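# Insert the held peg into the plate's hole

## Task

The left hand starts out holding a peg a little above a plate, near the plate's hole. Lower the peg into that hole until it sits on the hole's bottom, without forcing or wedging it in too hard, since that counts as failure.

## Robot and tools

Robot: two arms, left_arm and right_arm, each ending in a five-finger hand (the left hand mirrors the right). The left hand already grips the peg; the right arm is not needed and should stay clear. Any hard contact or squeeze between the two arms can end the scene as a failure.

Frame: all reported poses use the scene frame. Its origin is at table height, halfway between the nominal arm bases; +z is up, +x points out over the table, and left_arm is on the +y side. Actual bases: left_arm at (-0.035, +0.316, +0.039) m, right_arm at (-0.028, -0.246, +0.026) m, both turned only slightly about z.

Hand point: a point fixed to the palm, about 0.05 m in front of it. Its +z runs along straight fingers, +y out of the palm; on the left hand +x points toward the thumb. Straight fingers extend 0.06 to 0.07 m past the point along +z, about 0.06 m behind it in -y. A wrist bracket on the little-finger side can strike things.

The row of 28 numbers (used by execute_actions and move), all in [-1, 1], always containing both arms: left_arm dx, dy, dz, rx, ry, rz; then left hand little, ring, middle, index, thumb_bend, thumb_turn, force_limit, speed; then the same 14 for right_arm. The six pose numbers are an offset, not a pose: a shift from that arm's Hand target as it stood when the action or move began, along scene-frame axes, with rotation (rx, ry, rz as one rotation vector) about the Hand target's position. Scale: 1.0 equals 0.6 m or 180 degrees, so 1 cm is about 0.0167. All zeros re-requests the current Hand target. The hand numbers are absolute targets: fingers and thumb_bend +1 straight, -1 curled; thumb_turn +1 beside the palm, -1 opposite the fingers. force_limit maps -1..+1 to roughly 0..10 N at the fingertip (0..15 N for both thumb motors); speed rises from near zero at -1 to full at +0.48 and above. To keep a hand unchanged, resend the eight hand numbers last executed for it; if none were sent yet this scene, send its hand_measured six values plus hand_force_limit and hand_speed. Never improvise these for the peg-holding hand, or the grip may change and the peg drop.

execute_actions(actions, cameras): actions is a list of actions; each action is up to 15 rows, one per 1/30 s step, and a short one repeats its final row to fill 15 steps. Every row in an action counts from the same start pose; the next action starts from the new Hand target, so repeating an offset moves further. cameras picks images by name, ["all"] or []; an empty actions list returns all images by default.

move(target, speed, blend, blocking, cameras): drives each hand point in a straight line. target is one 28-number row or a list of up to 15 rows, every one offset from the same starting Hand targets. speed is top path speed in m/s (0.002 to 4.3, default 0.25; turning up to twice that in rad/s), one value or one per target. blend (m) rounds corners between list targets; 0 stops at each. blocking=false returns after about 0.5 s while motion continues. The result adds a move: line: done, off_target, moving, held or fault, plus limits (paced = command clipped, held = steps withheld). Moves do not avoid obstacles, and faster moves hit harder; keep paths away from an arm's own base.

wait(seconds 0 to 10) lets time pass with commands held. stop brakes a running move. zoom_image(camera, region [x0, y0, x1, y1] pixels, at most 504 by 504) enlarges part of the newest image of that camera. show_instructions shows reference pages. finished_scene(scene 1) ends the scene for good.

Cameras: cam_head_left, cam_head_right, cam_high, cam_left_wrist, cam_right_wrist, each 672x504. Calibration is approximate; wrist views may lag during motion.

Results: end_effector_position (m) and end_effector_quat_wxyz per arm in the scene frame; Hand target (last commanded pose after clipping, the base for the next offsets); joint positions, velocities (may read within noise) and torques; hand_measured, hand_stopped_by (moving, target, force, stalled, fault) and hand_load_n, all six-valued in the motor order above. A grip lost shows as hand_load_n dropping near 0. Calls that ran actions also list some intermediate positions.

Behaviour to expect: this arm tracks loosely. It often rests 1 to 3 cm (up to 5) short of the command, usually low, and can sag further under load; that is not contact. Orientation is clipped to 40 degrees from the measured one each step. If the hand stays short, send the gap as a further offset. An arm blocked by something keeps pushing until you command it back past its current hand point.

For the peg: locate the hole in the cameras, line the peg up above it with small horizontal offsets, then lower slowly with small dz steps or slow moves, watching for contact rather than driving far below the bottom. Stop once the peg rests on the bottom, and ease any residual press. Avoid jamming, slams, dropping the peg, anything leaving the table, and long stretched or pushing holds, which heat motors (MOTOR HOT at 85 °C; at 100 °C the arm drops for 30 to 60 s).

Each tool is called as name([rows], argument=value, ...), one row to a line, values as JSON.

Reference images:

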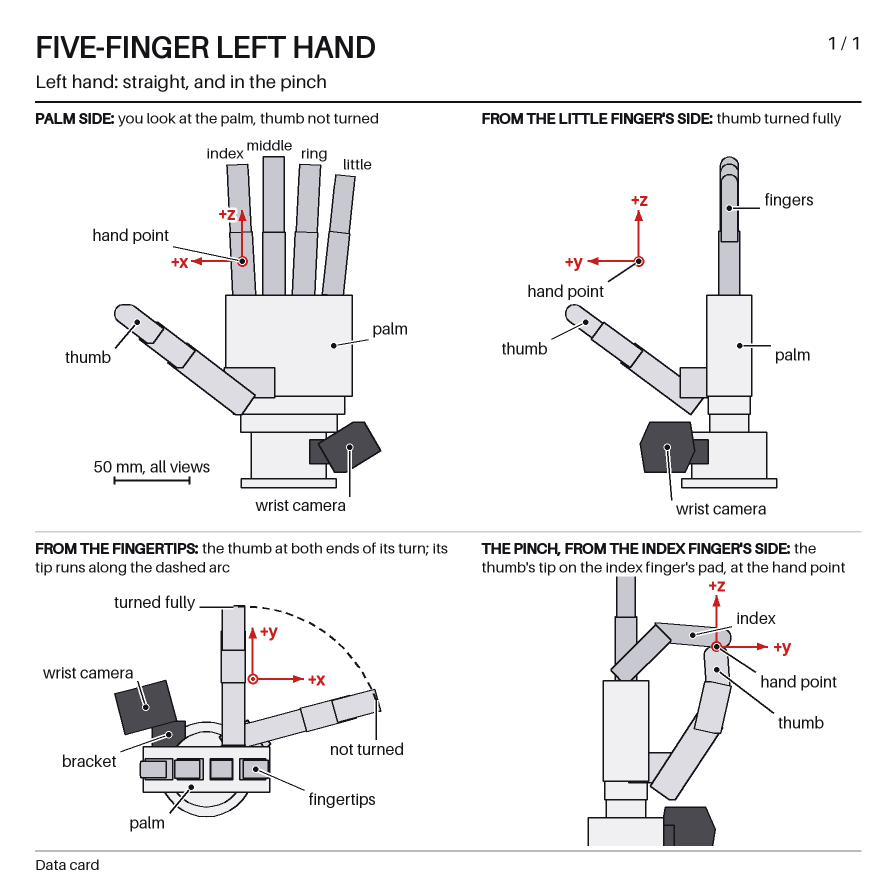

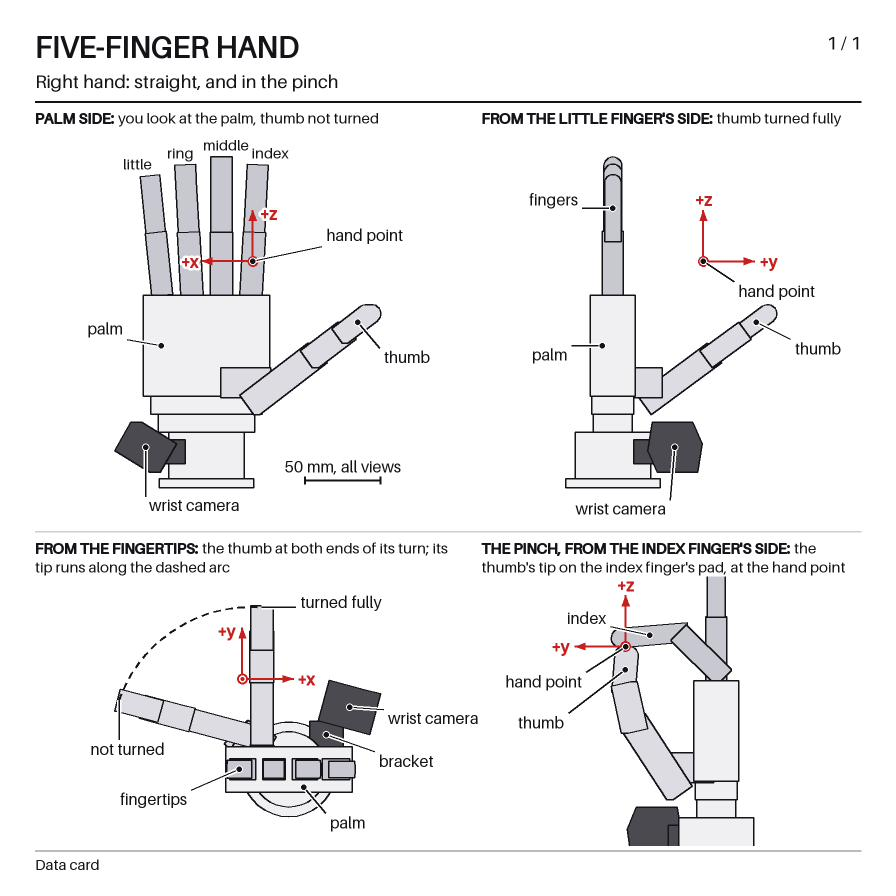

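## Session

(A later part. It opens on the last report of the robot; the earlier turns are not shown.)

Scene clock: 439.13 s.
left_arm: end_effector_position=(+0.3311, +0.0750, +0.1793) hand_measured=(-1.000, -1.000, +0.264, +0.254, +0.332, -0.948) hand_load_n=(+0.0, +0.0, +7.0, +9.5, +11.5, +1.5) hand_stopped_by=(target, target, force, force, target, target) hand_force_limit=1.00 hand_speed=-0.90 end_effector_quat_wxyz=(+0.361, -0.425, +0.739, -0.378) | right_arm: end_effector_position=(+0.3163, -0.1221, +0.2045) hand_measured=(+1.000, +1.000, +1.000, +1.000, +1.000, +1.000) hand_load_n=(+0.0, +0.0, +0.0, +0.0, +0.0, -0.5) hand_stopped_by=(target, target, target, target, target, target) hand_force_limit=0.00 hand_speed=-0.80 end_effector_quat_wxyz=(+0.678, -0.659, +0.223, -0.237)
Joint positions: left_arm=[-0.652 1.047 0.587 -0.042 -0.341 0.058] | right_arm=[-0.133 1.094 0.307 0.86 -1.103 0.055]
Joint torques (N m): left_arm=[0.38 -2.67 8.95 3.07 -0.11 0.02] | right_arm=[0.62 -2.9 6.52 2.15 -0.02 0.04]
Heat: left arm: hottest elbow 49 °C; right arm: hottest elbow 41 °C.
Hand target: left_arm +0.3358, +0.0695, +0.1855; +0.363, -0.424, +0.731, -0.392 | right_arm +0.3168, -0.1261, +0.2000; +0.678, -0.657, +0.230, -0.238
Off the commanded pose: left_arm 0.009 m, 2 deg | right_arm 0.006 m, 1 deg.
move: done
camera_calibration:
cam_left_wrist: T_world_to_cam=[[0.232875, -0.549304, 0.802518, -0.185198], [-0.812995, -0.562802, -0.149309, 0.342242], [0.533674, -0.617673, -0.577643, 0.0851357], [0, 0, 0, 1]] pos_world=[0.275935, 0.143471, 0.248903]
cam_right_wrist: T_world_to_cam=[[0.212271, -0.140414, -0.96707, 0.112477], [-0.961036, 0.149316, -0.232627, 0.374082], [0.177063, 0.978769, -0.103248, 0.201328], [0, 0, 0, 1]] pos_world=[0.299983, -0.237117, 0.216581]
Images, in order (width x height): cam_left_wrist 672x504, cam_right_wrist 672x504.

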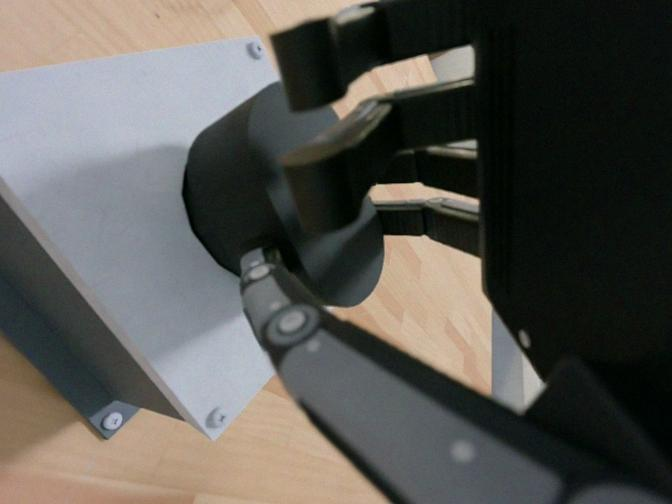

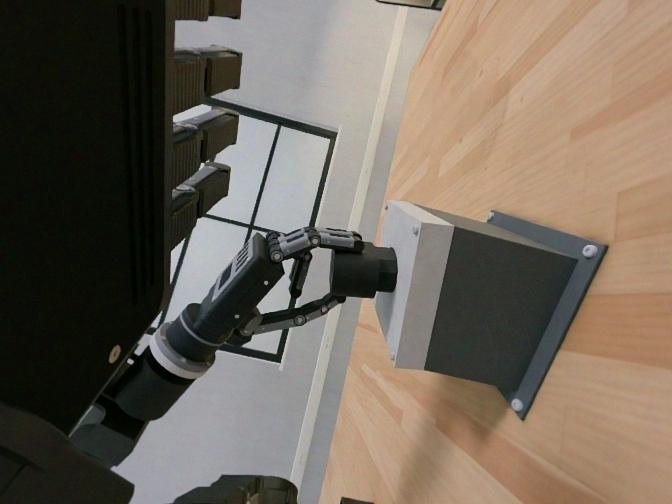

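move(target=[0.003,0.001,-0.0135,0,0,0,-1,-1,0.264,0.254,0.326,-0.948,1.0,-0.9,0,0,0,0,0,0,1,1,1,1,1,1,0,-0.8], speed=0.03, cameras=["cam_left_wrist","cam_right_wrist"])

zoom_image(camera="cam_right_wrist", region=[350, 235, 420, 305])

Scene clock: 441.67 s.
left_arm: end_effector_position=(+0.3322, +0.0740, +0.1728) hand_measured=(-1.000, -1.000, +0.264, +0.254, +0.332, -0.948) hand_load_n=(+0.0, +0.0, +7.0, +9.5, +11.5, +0.5) hand_stopped_by=(target, target, force, force, target, target) hand_force_limit=1.00 hand_speed=-0.90 end_effector_quat_wxyz=(+0.361, -0.425, +0.738, -0.379) | right_arm: end_effector_position=(+0.3163, -0.1221, +0.2045) hand_measured=(+1.000, +1.000, +1.000, +1.000, +1.000, +1.000) hand_load_n=(-0.5, +0.0, +0.0, +0.0, +0.0, -0.5) hand_stopped_by=(target, target, target, target, target, target) hand_force_limit=0.00 hand_speed=-0.80 end_effector_quat_wxyz=(+0.678, -0.659, +0.223, -0.237)
Joint positions: left_arm=[-0.652 1.063 0.576 -0.013 -0.341 0.058] | right_arm=[-0.133 1.094 0.307 0.86 -1.103 0.055]
Joint torques (N m): left_arm=[0.67 -2.49 8.7 3.19 0.04 0.05] | right_arm=[-0.03 -2.61 6.45 2 -0.03 0.07]
Heat: left arm: hottest elbow 49 °C; right arm: hottest elbow 41 °C.
Hand target: left_arm +0.3376, +0.0701, +0.1773; +0.364, -0.424, +0.731, -0.392 | right_arm +0.3168, -0.1261, +0.2000; +0.678, -0.657, +0.230, -0.238
Off the commanded pose: left_arm 0.008 m, 2 deg | right_arm 0.006 m, 1 deg.
move: done
camera_calibration:
cam_left_wrist: T_world_to_cam=[[0.231091, -0.54791, 0.803985, -0.180564], [-0.812852, -0.562843, -0.149934, 0.341734], [0.534667, -0.618872, -0.575438, 0.0794274], [0, 0, 0, 1]] pos_world=[0.277039, 0.142565, 0.242113]
cam_right_wrist: T_world_to_cam=[[0.212271, -0.140414, -0.96707, 0.112477], [-0.961036, 0.149316, -0.232627, 0.374082], [0.177063, 0.978769, -0.103248, 0.201328], [0, 0, 0, 1]] pos_world=[0.299983, -0.237117, 0.216581]
Images, in order (width x height): cam_left_wrist 672x504, cam_right_wrist 672x504.

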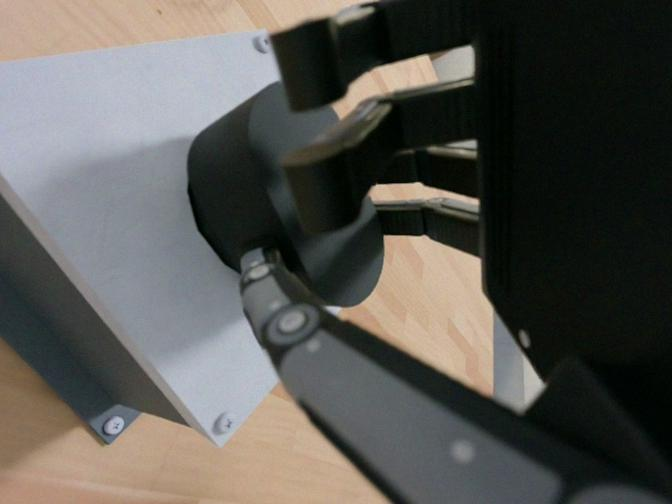

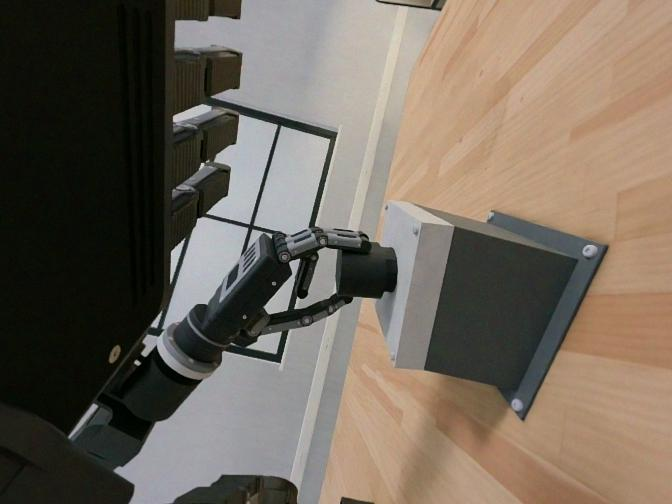

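Scaled by 7.200 from the camera's 672x504 image, which has a finer 960x720 frame.

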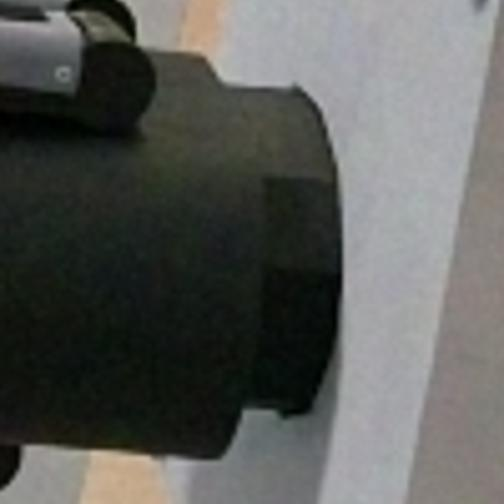

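move(target=[0.0015,0.002,-0.010,0,0,0,-1,-1,0.264,0.254,0.326,-0.948,1.0,-0.9,0,0,0,0,0,0,1,1,1,1,1,1,0,-0.8], speed=0.03, cameras=["cam_left_wrist","cam_right_wrist"])

zoom_image(camera="cam_right_wrist", region=[350, 235, 420, 305])

Scene clock: 444.70 s.
left_arm: end_effector_position=(+0.3327, +0.0736, +0.1720) hand_measured=(-1.000, -1.000, +0.264, +0.254, +0.332, -0.948) hand_load_n=(+0.0, +0.0, +6.5, +8.5, +10.5, -1.0) hand_stopped_by=(target, target, force, force, target, target) hand_force_limit=1.00 hand_speed=-0.90 end_effector_quat_wxyz=(+0.363, -0.424, +0.735, -0.384) | right_arm: end_effector_position=(+0.3163, -0.1221, +0.2045) hand_measured=(+1.000, +1.000, +1.000, +1.000, +1.000, +1.000) hand_load_n=(+0.0, +0.0, +0.0, +0.0, +0.0, +0.0) hand_stopped_by=(target, target, target, target, target, target) hand_force_limit=0.00 hand_speed=-0.80 end_effector_quat_wxyz=(+0.678, -0.659, +0.223, -0.237)
Joint positions: left_arm=[-0.652 1.063 0.566 0.01 -0.34 0.06] | right_arm=[-0.133 1.094 0.307 0.86 -1.103 0.055]
Joint torques (N m): left_arm=[1.14 -1.67 8.58 3.19 0.18 0.05] | right_arm=[0.32 -2.73 6.64 1.96 -0.01 0.07]
Heat: left arm: hottest elbow 49 °C; right arm: hottest elbow 41 °C.
Hand target: left_arm +0.3385, +0.0713, +0.1714; +0.364, -0.424, +0.731, -0.392 | right_arm +0.3168, -0.1261, +0.2000; +0.678, -0.657, +0.230, -0.238
Off the commanded pose: left_arm 0.006 m, 1 deg | right_arm 0.006 m, 1 deg.
move: done
camera_calibration:
cam_left_wrist: T_world_to_cam=[[0.222513, -0.542534, 0.810028, -0.17886], [-0.811861, -0.563133, -0.154154, 0.34221], [0.539787, -0.623328, -0.565766, 0.0755196], [0, 0, 0, 1]] pos_world=[0.276861, 0.142746, 0.240361]
cam_right_wrist: T_world_to_cam=[[0.212271, -0.140414, -0.96707, 0.112477], [-0.961036, 0.149316, -0.232627, 0.374082], [0.177063, 0.978769, -0.103248, 0.201328], [0, 0, 0, 1]] pos_world=[0.299983, -0.237117, 0.216581]
Images, in order (width x height): cam_left_wrist 672x504, cam_right_wrist 672x504.

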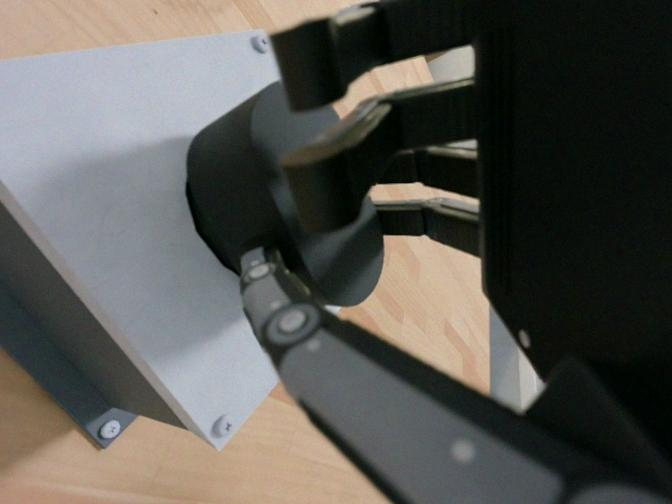

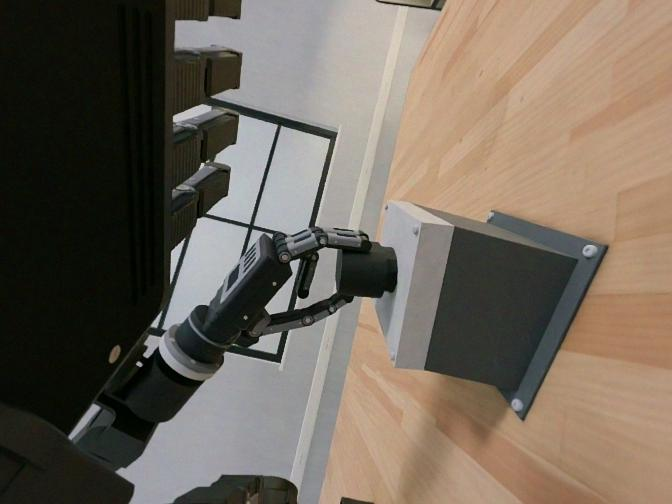

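Scaled by 7.200 from the camera's 672x504 image, which has a finer 960x720 frame.

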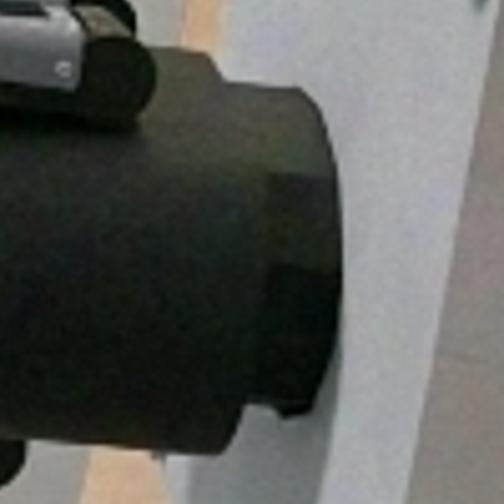

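move(target=[-0.002,-0.002,0.0083,0,0,0,-1,-1,0.264,0.254,0.326,-0.948,1.0,-0.9,0,0,0,0,0,0,1,1,1,1,1,1,0,-0.8], speed=0.03, cameras=["cam_right_wrist","cam_left_wrist","cam_high"])

zoom_image(camera="cam_right_wrist", region=[310, 215, 420, 315])

zoom_image(camera="cam_left_wrist", region=[150, 100, 290, 290])

Scene clock: 455.77 s.
left_arm: end_effector_position=(+0.3327, +0.0737, +0.1720) hand_measured=(-1.000, -1.000, +0.264, +0.254, +0.332, -0.948) hand_load_n=(+0.0, +0.5, +6.0, +8.5, +10.0, -1.0) hand_stopped_by=(target, target, force, force, target, target) hand_force_limit=1.00 hand_speed=-0.90 end_effector_quat_wxyz=(+0.363, -0.424, +0.735, -0.384) | right_arm: end_effector_position=(+0.3163, -0.1221, +0.2045) hand_measured=(+1.000, +1.000, +1.000, +1.000, +1.000, +1.000) hand_load_n=(+0.0, +0.0, +0.0, +0.0, +0.0, +0.0) hand_stopped_by=(target, target, target, target, target, target) hand_force_limit=0.00 hand_speed=-0.80 end_effector_quat_wxyz=(+0.678, -0.659, +0.223, -0.237)
Joint positions: left_arm=[-0.652 1.063 0.566 0.01 -0.34 0.06] | right_arm=[-0.133 1.094 0.307 0.86 -1.103 0.055]
Joint torques (N m): left_arm=[0.79 -2.43 9.22 2.41 0.02 0.03] | right_arm=[0.56 -2.78 6.57 2.02 -0.04 0.03]
Heat: left arm: hottest elbow 49 °C; right arm: hottest elbow 41 °C.
Hand target: left_arm +0.3373, +0.0701, +0.1764; +0.364, -0.424, +0.731, -0.392 | right_arm +0.3168, -0.1261, +0.2000; +0.678, -0.657, +0.230, -0.238
Off the commanded pose: left_arm 0.007 m, 1 deg | right_arm 0.006 m, 1 deg.
move: done
camera_calibration:
cam_left_wrist: T_world_to_cam=[[0.222346, -0.542783, 0.809907, -0.178748], [-0.811906, -0.562997, -0.154414, 0.342265], [0.539788, -0.623234, -0.565869, 0.0755305], [0, 0, 0, 1]] pos_world=[0.276861, 0.142746, 0.24036]
cam_right_wrist: T_world_to_cam=[[0.212271, -0.140414, -0.96707, 0.112477], [-0.961036, 0.149316, -0.232627, 0.374082], [0.177063, 0.978769, -0.103248, 0.201328], [0, 0, 0, 1]] pos_world=[0.299983, -0.237117, 0.216581]
Images, in order (width x height): cam_high 672x504, cam_left_wrist 672x504, cam_right_wrist 672x504.

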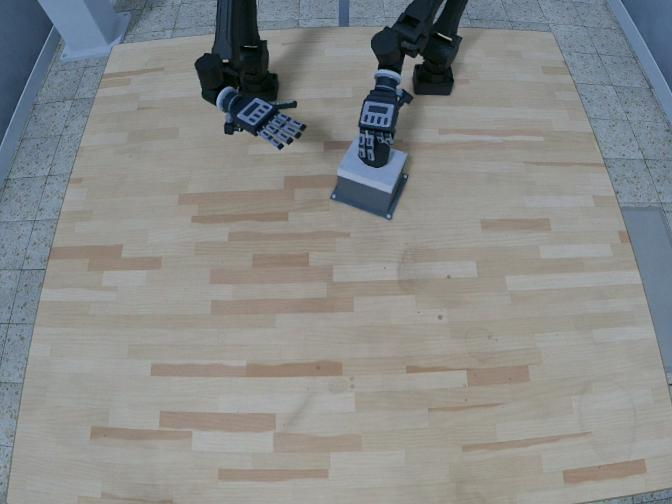

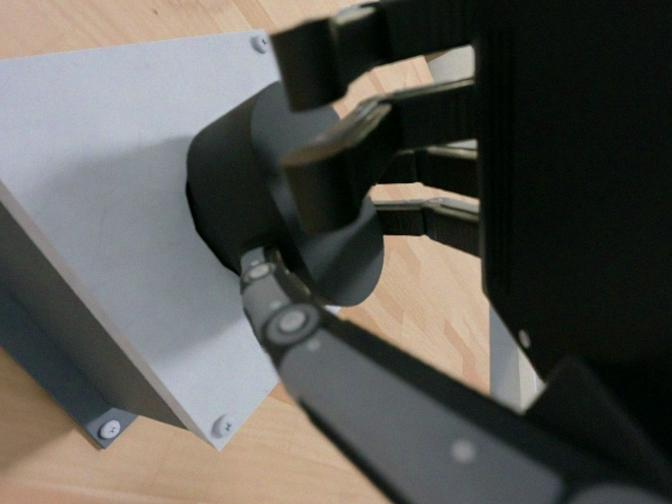

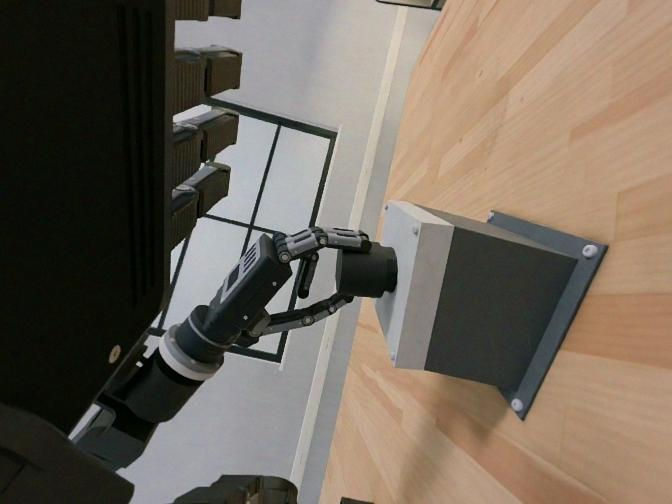

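Scaled by 4.582 from the camera's 672x504 image, which has a finer 960x720 frame.

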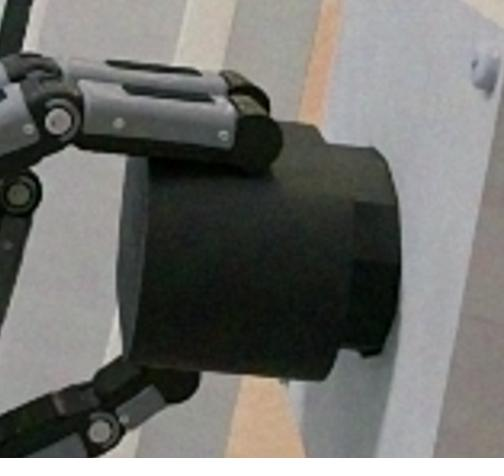

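Scaled by 2.653 from the camera's 672x504 image, which has a finer 960x720 frame.

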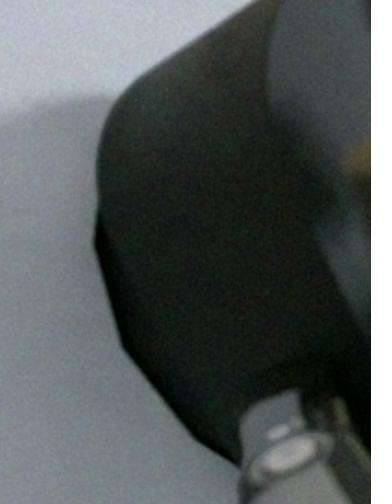

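move(target=[0,0,0.0,0,0,0,-1,-1,0.5,0.5,0.6,-0.948,1.0,-0.7,0,0,0,0,0,0,1,1,1,1,1,1,0,-0.8], speed=0.03, cameras=["cam_right_wrist","cam_left_wrist","cam_high"])

zoom_image(camera="cam_right_wrist", region=[310, 215, 420, 315])

Scene clock: 464.23 s.
left_arm: end_effector_position=(+0.3324, +0.0731, +0.1720) hand_measured=(-1.000, -1.000, +0.500, +0.500, +0.600, -0.948) hand_load_n=(+0.0, +0.0, +0.0, +0.0, +0.0, +0.0) hand_stopped_by=(target, target, target, target, target, target) hand_force_limit=1.00 hand_speed=-0.70 end_effector_quat_wxyz=(+0.362, -0.423, +0.736, -0.385) | right_arm: end_effector_position=(+0.3163, -0.1221, +0.2045) hand_measured=(+1.000, +1.000, +1.000, +1.000, +1.000, +1.000) hand_load_n=(+0.0, +0.0, +0.0, +0.0, +0.0, +0.0) hand_stopped_by=(target, target, target, target, target, target) hand_force_limit=0.00 hand_speed=-0.80 end_effector_quat_wxyz=(+0.678, -0.659, +0.223, -0.237)
Joint positions: left_arm=[-0.652 1.063 0.566 0.01 -0.337 0.06] | right_arm=[-0.133 1.094 0.307 0.86 -1.103 0.055]
Joint torques (N m): left_arm=[0.79 -2.49 9.28 2.39 -0.1 0.02] | right_arm=[0.21 -2.61 6.45 1.96 -0.01 0.07]
Heat: left arm: hottest elbow 49 °C; right arm: hottest elbow 41 °C.
Hand target: left_arm +0.3373, +0.0701, +0.1764; +0.364, -0.424, +0.731, -0.392 | right_arm +0.3168, -0.1261, +0.2000; +0.678, -0.657, +0.230, -0.238
Off the commanded pose: left_arm 0.007 m, 1 deg | right_arm 0.006 m, 1 deg.
move: done
camera_calibration:
cam_left_wrist: T_world_to_cam=[[0.221518, -0.542501, 0.810322, -0.178745], [-0.813782, -0.560693, -0.152913, 0.341896], [0.537297, -0.625553, -0.565681, 0.076261], [0, 0, 0, 1]] pos_world=[0.27685, 0.142435, 0.240261]
cam_right_wrist: T_world_to_cam=[[0.212271, -0.140414, -0.96707, 0.112477], [-0.961036, 0.149316, -0.232627, 0.374082], [0.177063, 0.978769, -0.103248, 0.201328], [0, 0, 0, 1]] pos_world=[0.299983, -0.237117, 0.216581]
Images, in order (width x height): cam_high 672x504, cam_left_wrist 672x504, cam_right_wrist 672x504.

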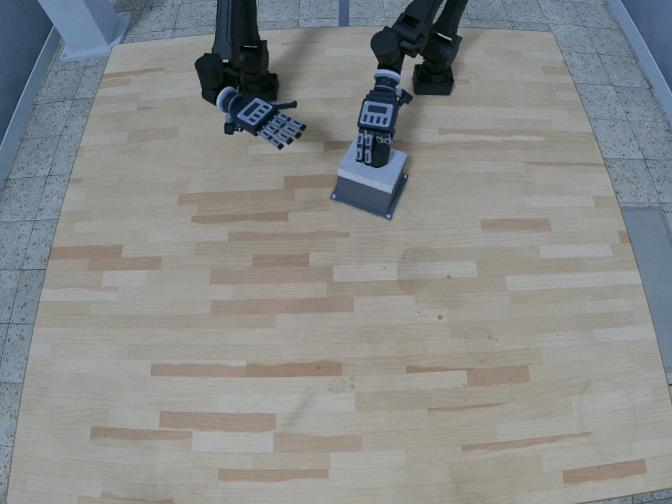

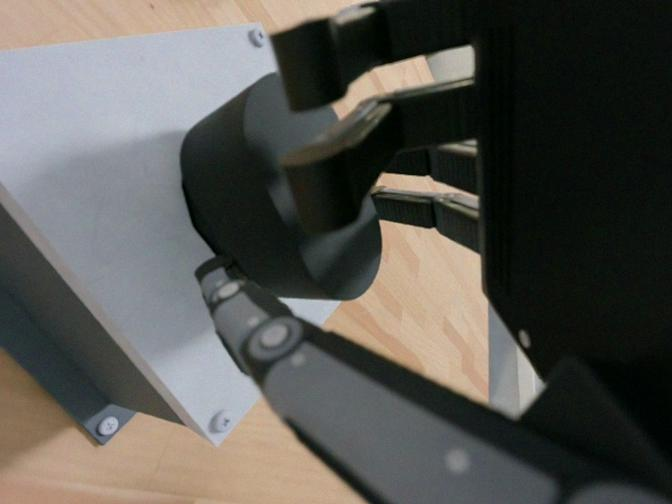

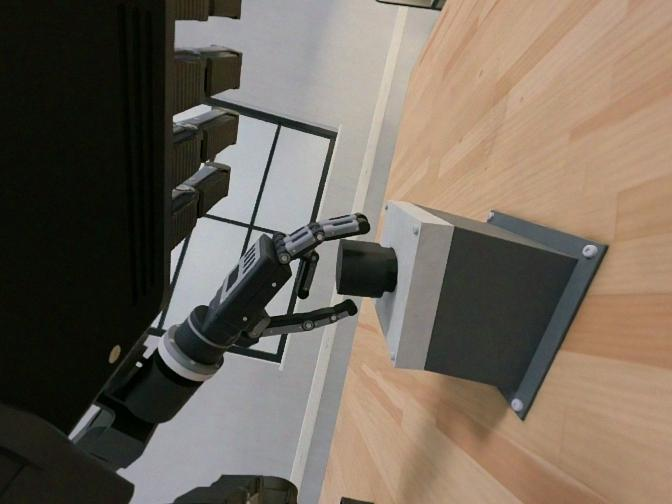

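Scaled by 4.582 from the camera's 672x504 image, which has a finer 960x720 frame.

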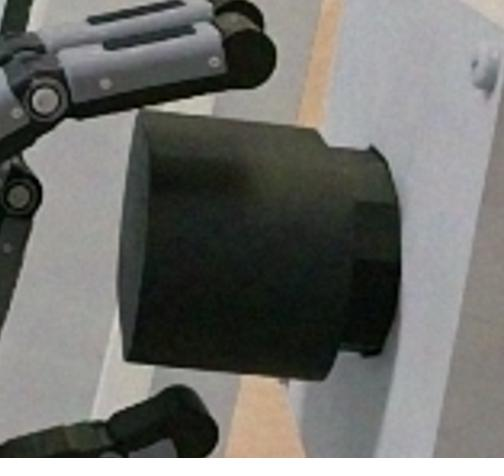

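move([
  [0,0,0,0,0,0,-1,-1,1.0,1.0,0.7,-0.948,1.0,-0.3,0,0,0,0,0,0,1,1,1,1,1,1,0,-0.8],
  [0.025,-0.01,0.13,-0.010,-0.0197,0,-1,-1,1.0,1.0,0.7,-0.948,1.0,-0.3,0,0,0,0,0,0,1,1,1,1,1,1,0,-0.8],
], speed=[0.05, 0.08], cameras=["cam_right_wrist","cam_left_wrist","cam_high"])

zoom_image(camera="cam_right_wrist", region=[310, 215, 420, 315])

Scene clock: 475.13 s.
left_arm: end_effector_position=(+0.3350, +0.0710, +0.2148) hand_measured=(-1.000, -1.000, +1.000, +1.000, +0.700, -0.948) hand_load_n=(+0.0, +0.0, -0.5, +0.0, +0.0, +0.0) hand_stopped_by=(target, target, target, target, target, target) hand_force_limit=1.00 hand_speed=-0.30 end_effector_quat_wxyz=(+0.366, -0.422, +0.730, -0.394) | right_arm: end_effector_position=(+0.3163, -0.1221, +0.2045) hand_measured=(+1.000, +1.000, +1.000, +1.000, +1.000, +1.000) hand_load_n=(+0.0, +0.0, +0.0, +0.0, +0.0, +0.0) hand_stopped_by=(target, target, target, target, target, target) hand_force_limit=0.00 hand_speed=-0.80 end_effector_quat_wxyz=(+0.678, -0.659, +0.223, -0.237)
Joint positions: left_arm=[-0.652 1.002 0.638 -0.099 -0.337 0.06] | right_arm=[-0.133 1.094 0.307 0.86 -1.103 0.055]
Joint torques (N m): left_arm=[1.38 -3.6 14.31 1.31 -0.08 0.18] | right_arm=[0.85 -2.49 6.54 2.06 0.01 0.05]
Heat: left arm: hottest elbow 49 °C; right arm: hottest elbow 41 °C.
Hand target: left_arm +0.3523, +0.0641, +0.2544; +0.379, -0.418, +0.713, -0.416 | right_arm +0.3168, -0.1261, +0.2000; +0.678, -0.657, +0.230, -0.238
Off the commanded pose: left_arm 0.044 m, 4 deg | right_arm 0.006 m, 1 deg.
move: off_target (left_arm)
camera_calibration:
cam_left_wrist: T_world_to_cam=[[0.205934, -0.530052, 0.822579, -0.213451], [-0.810784, -0.563092, -0.159864, 0.350091], [0.547924, -0.634012, -0.545718, 0.0905421], [0, 0, 0, 1]] pos_world=[0.278195, 0.141398, 0.280958]
cam_right_wrist: T_world_to_cam=[[0.212271, -0.140414, -0.96707, 0.112477], [-0.961036, 0.149316, -0.232627, 0.374082], [0.177063, 0.978769, -0.103248, 0.201328], [0, 0, 0, 1]] pos_world=[0.299983, -0.237117, 0.216581]
Images, in order (width x height): cam_high 672x504, cam_left_wrist 672x504, cam_right_wrist 672x504.

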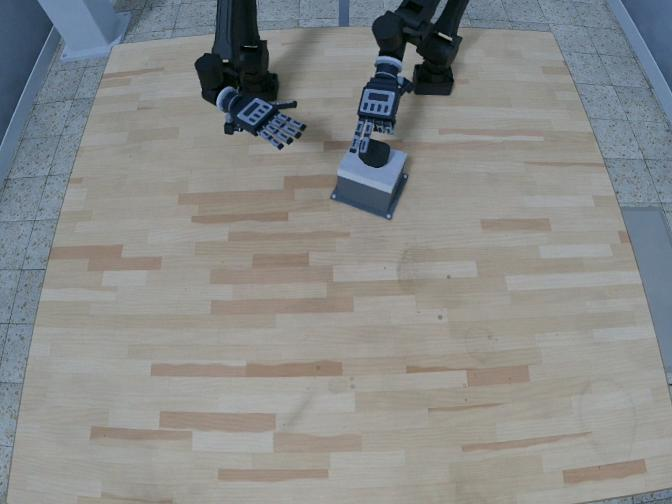

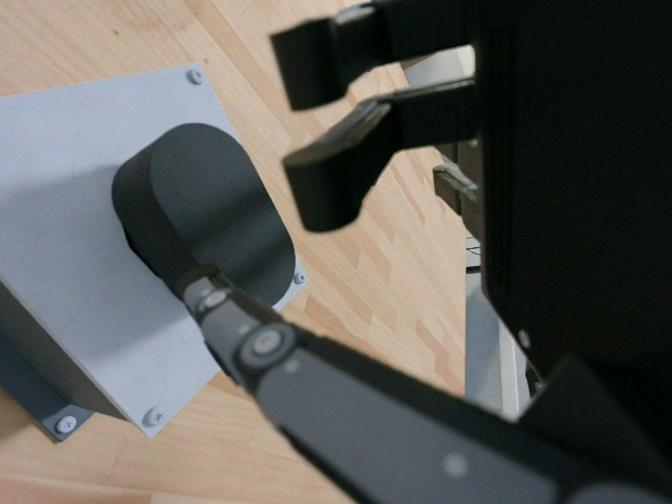

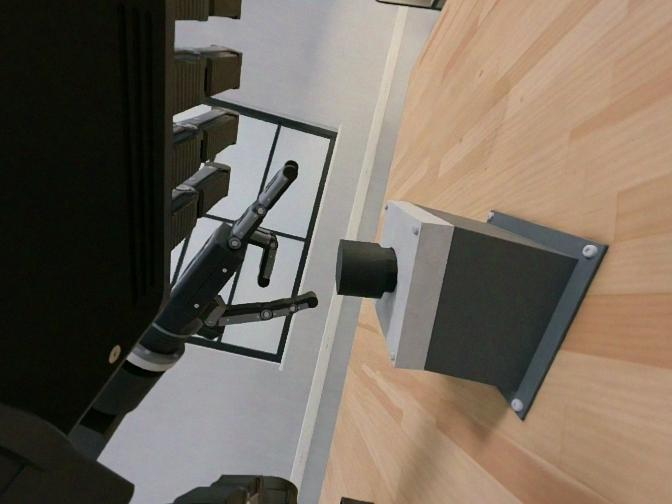

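Scaled by 4.582 from the camera's 672x504 image, which has a finer 960x720 frame.

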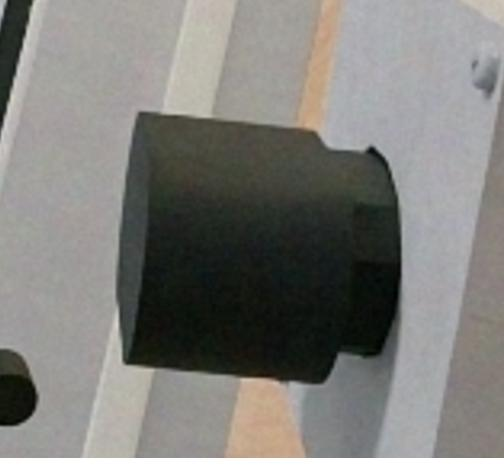

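finished_scene()

The scene is finished: the task was done.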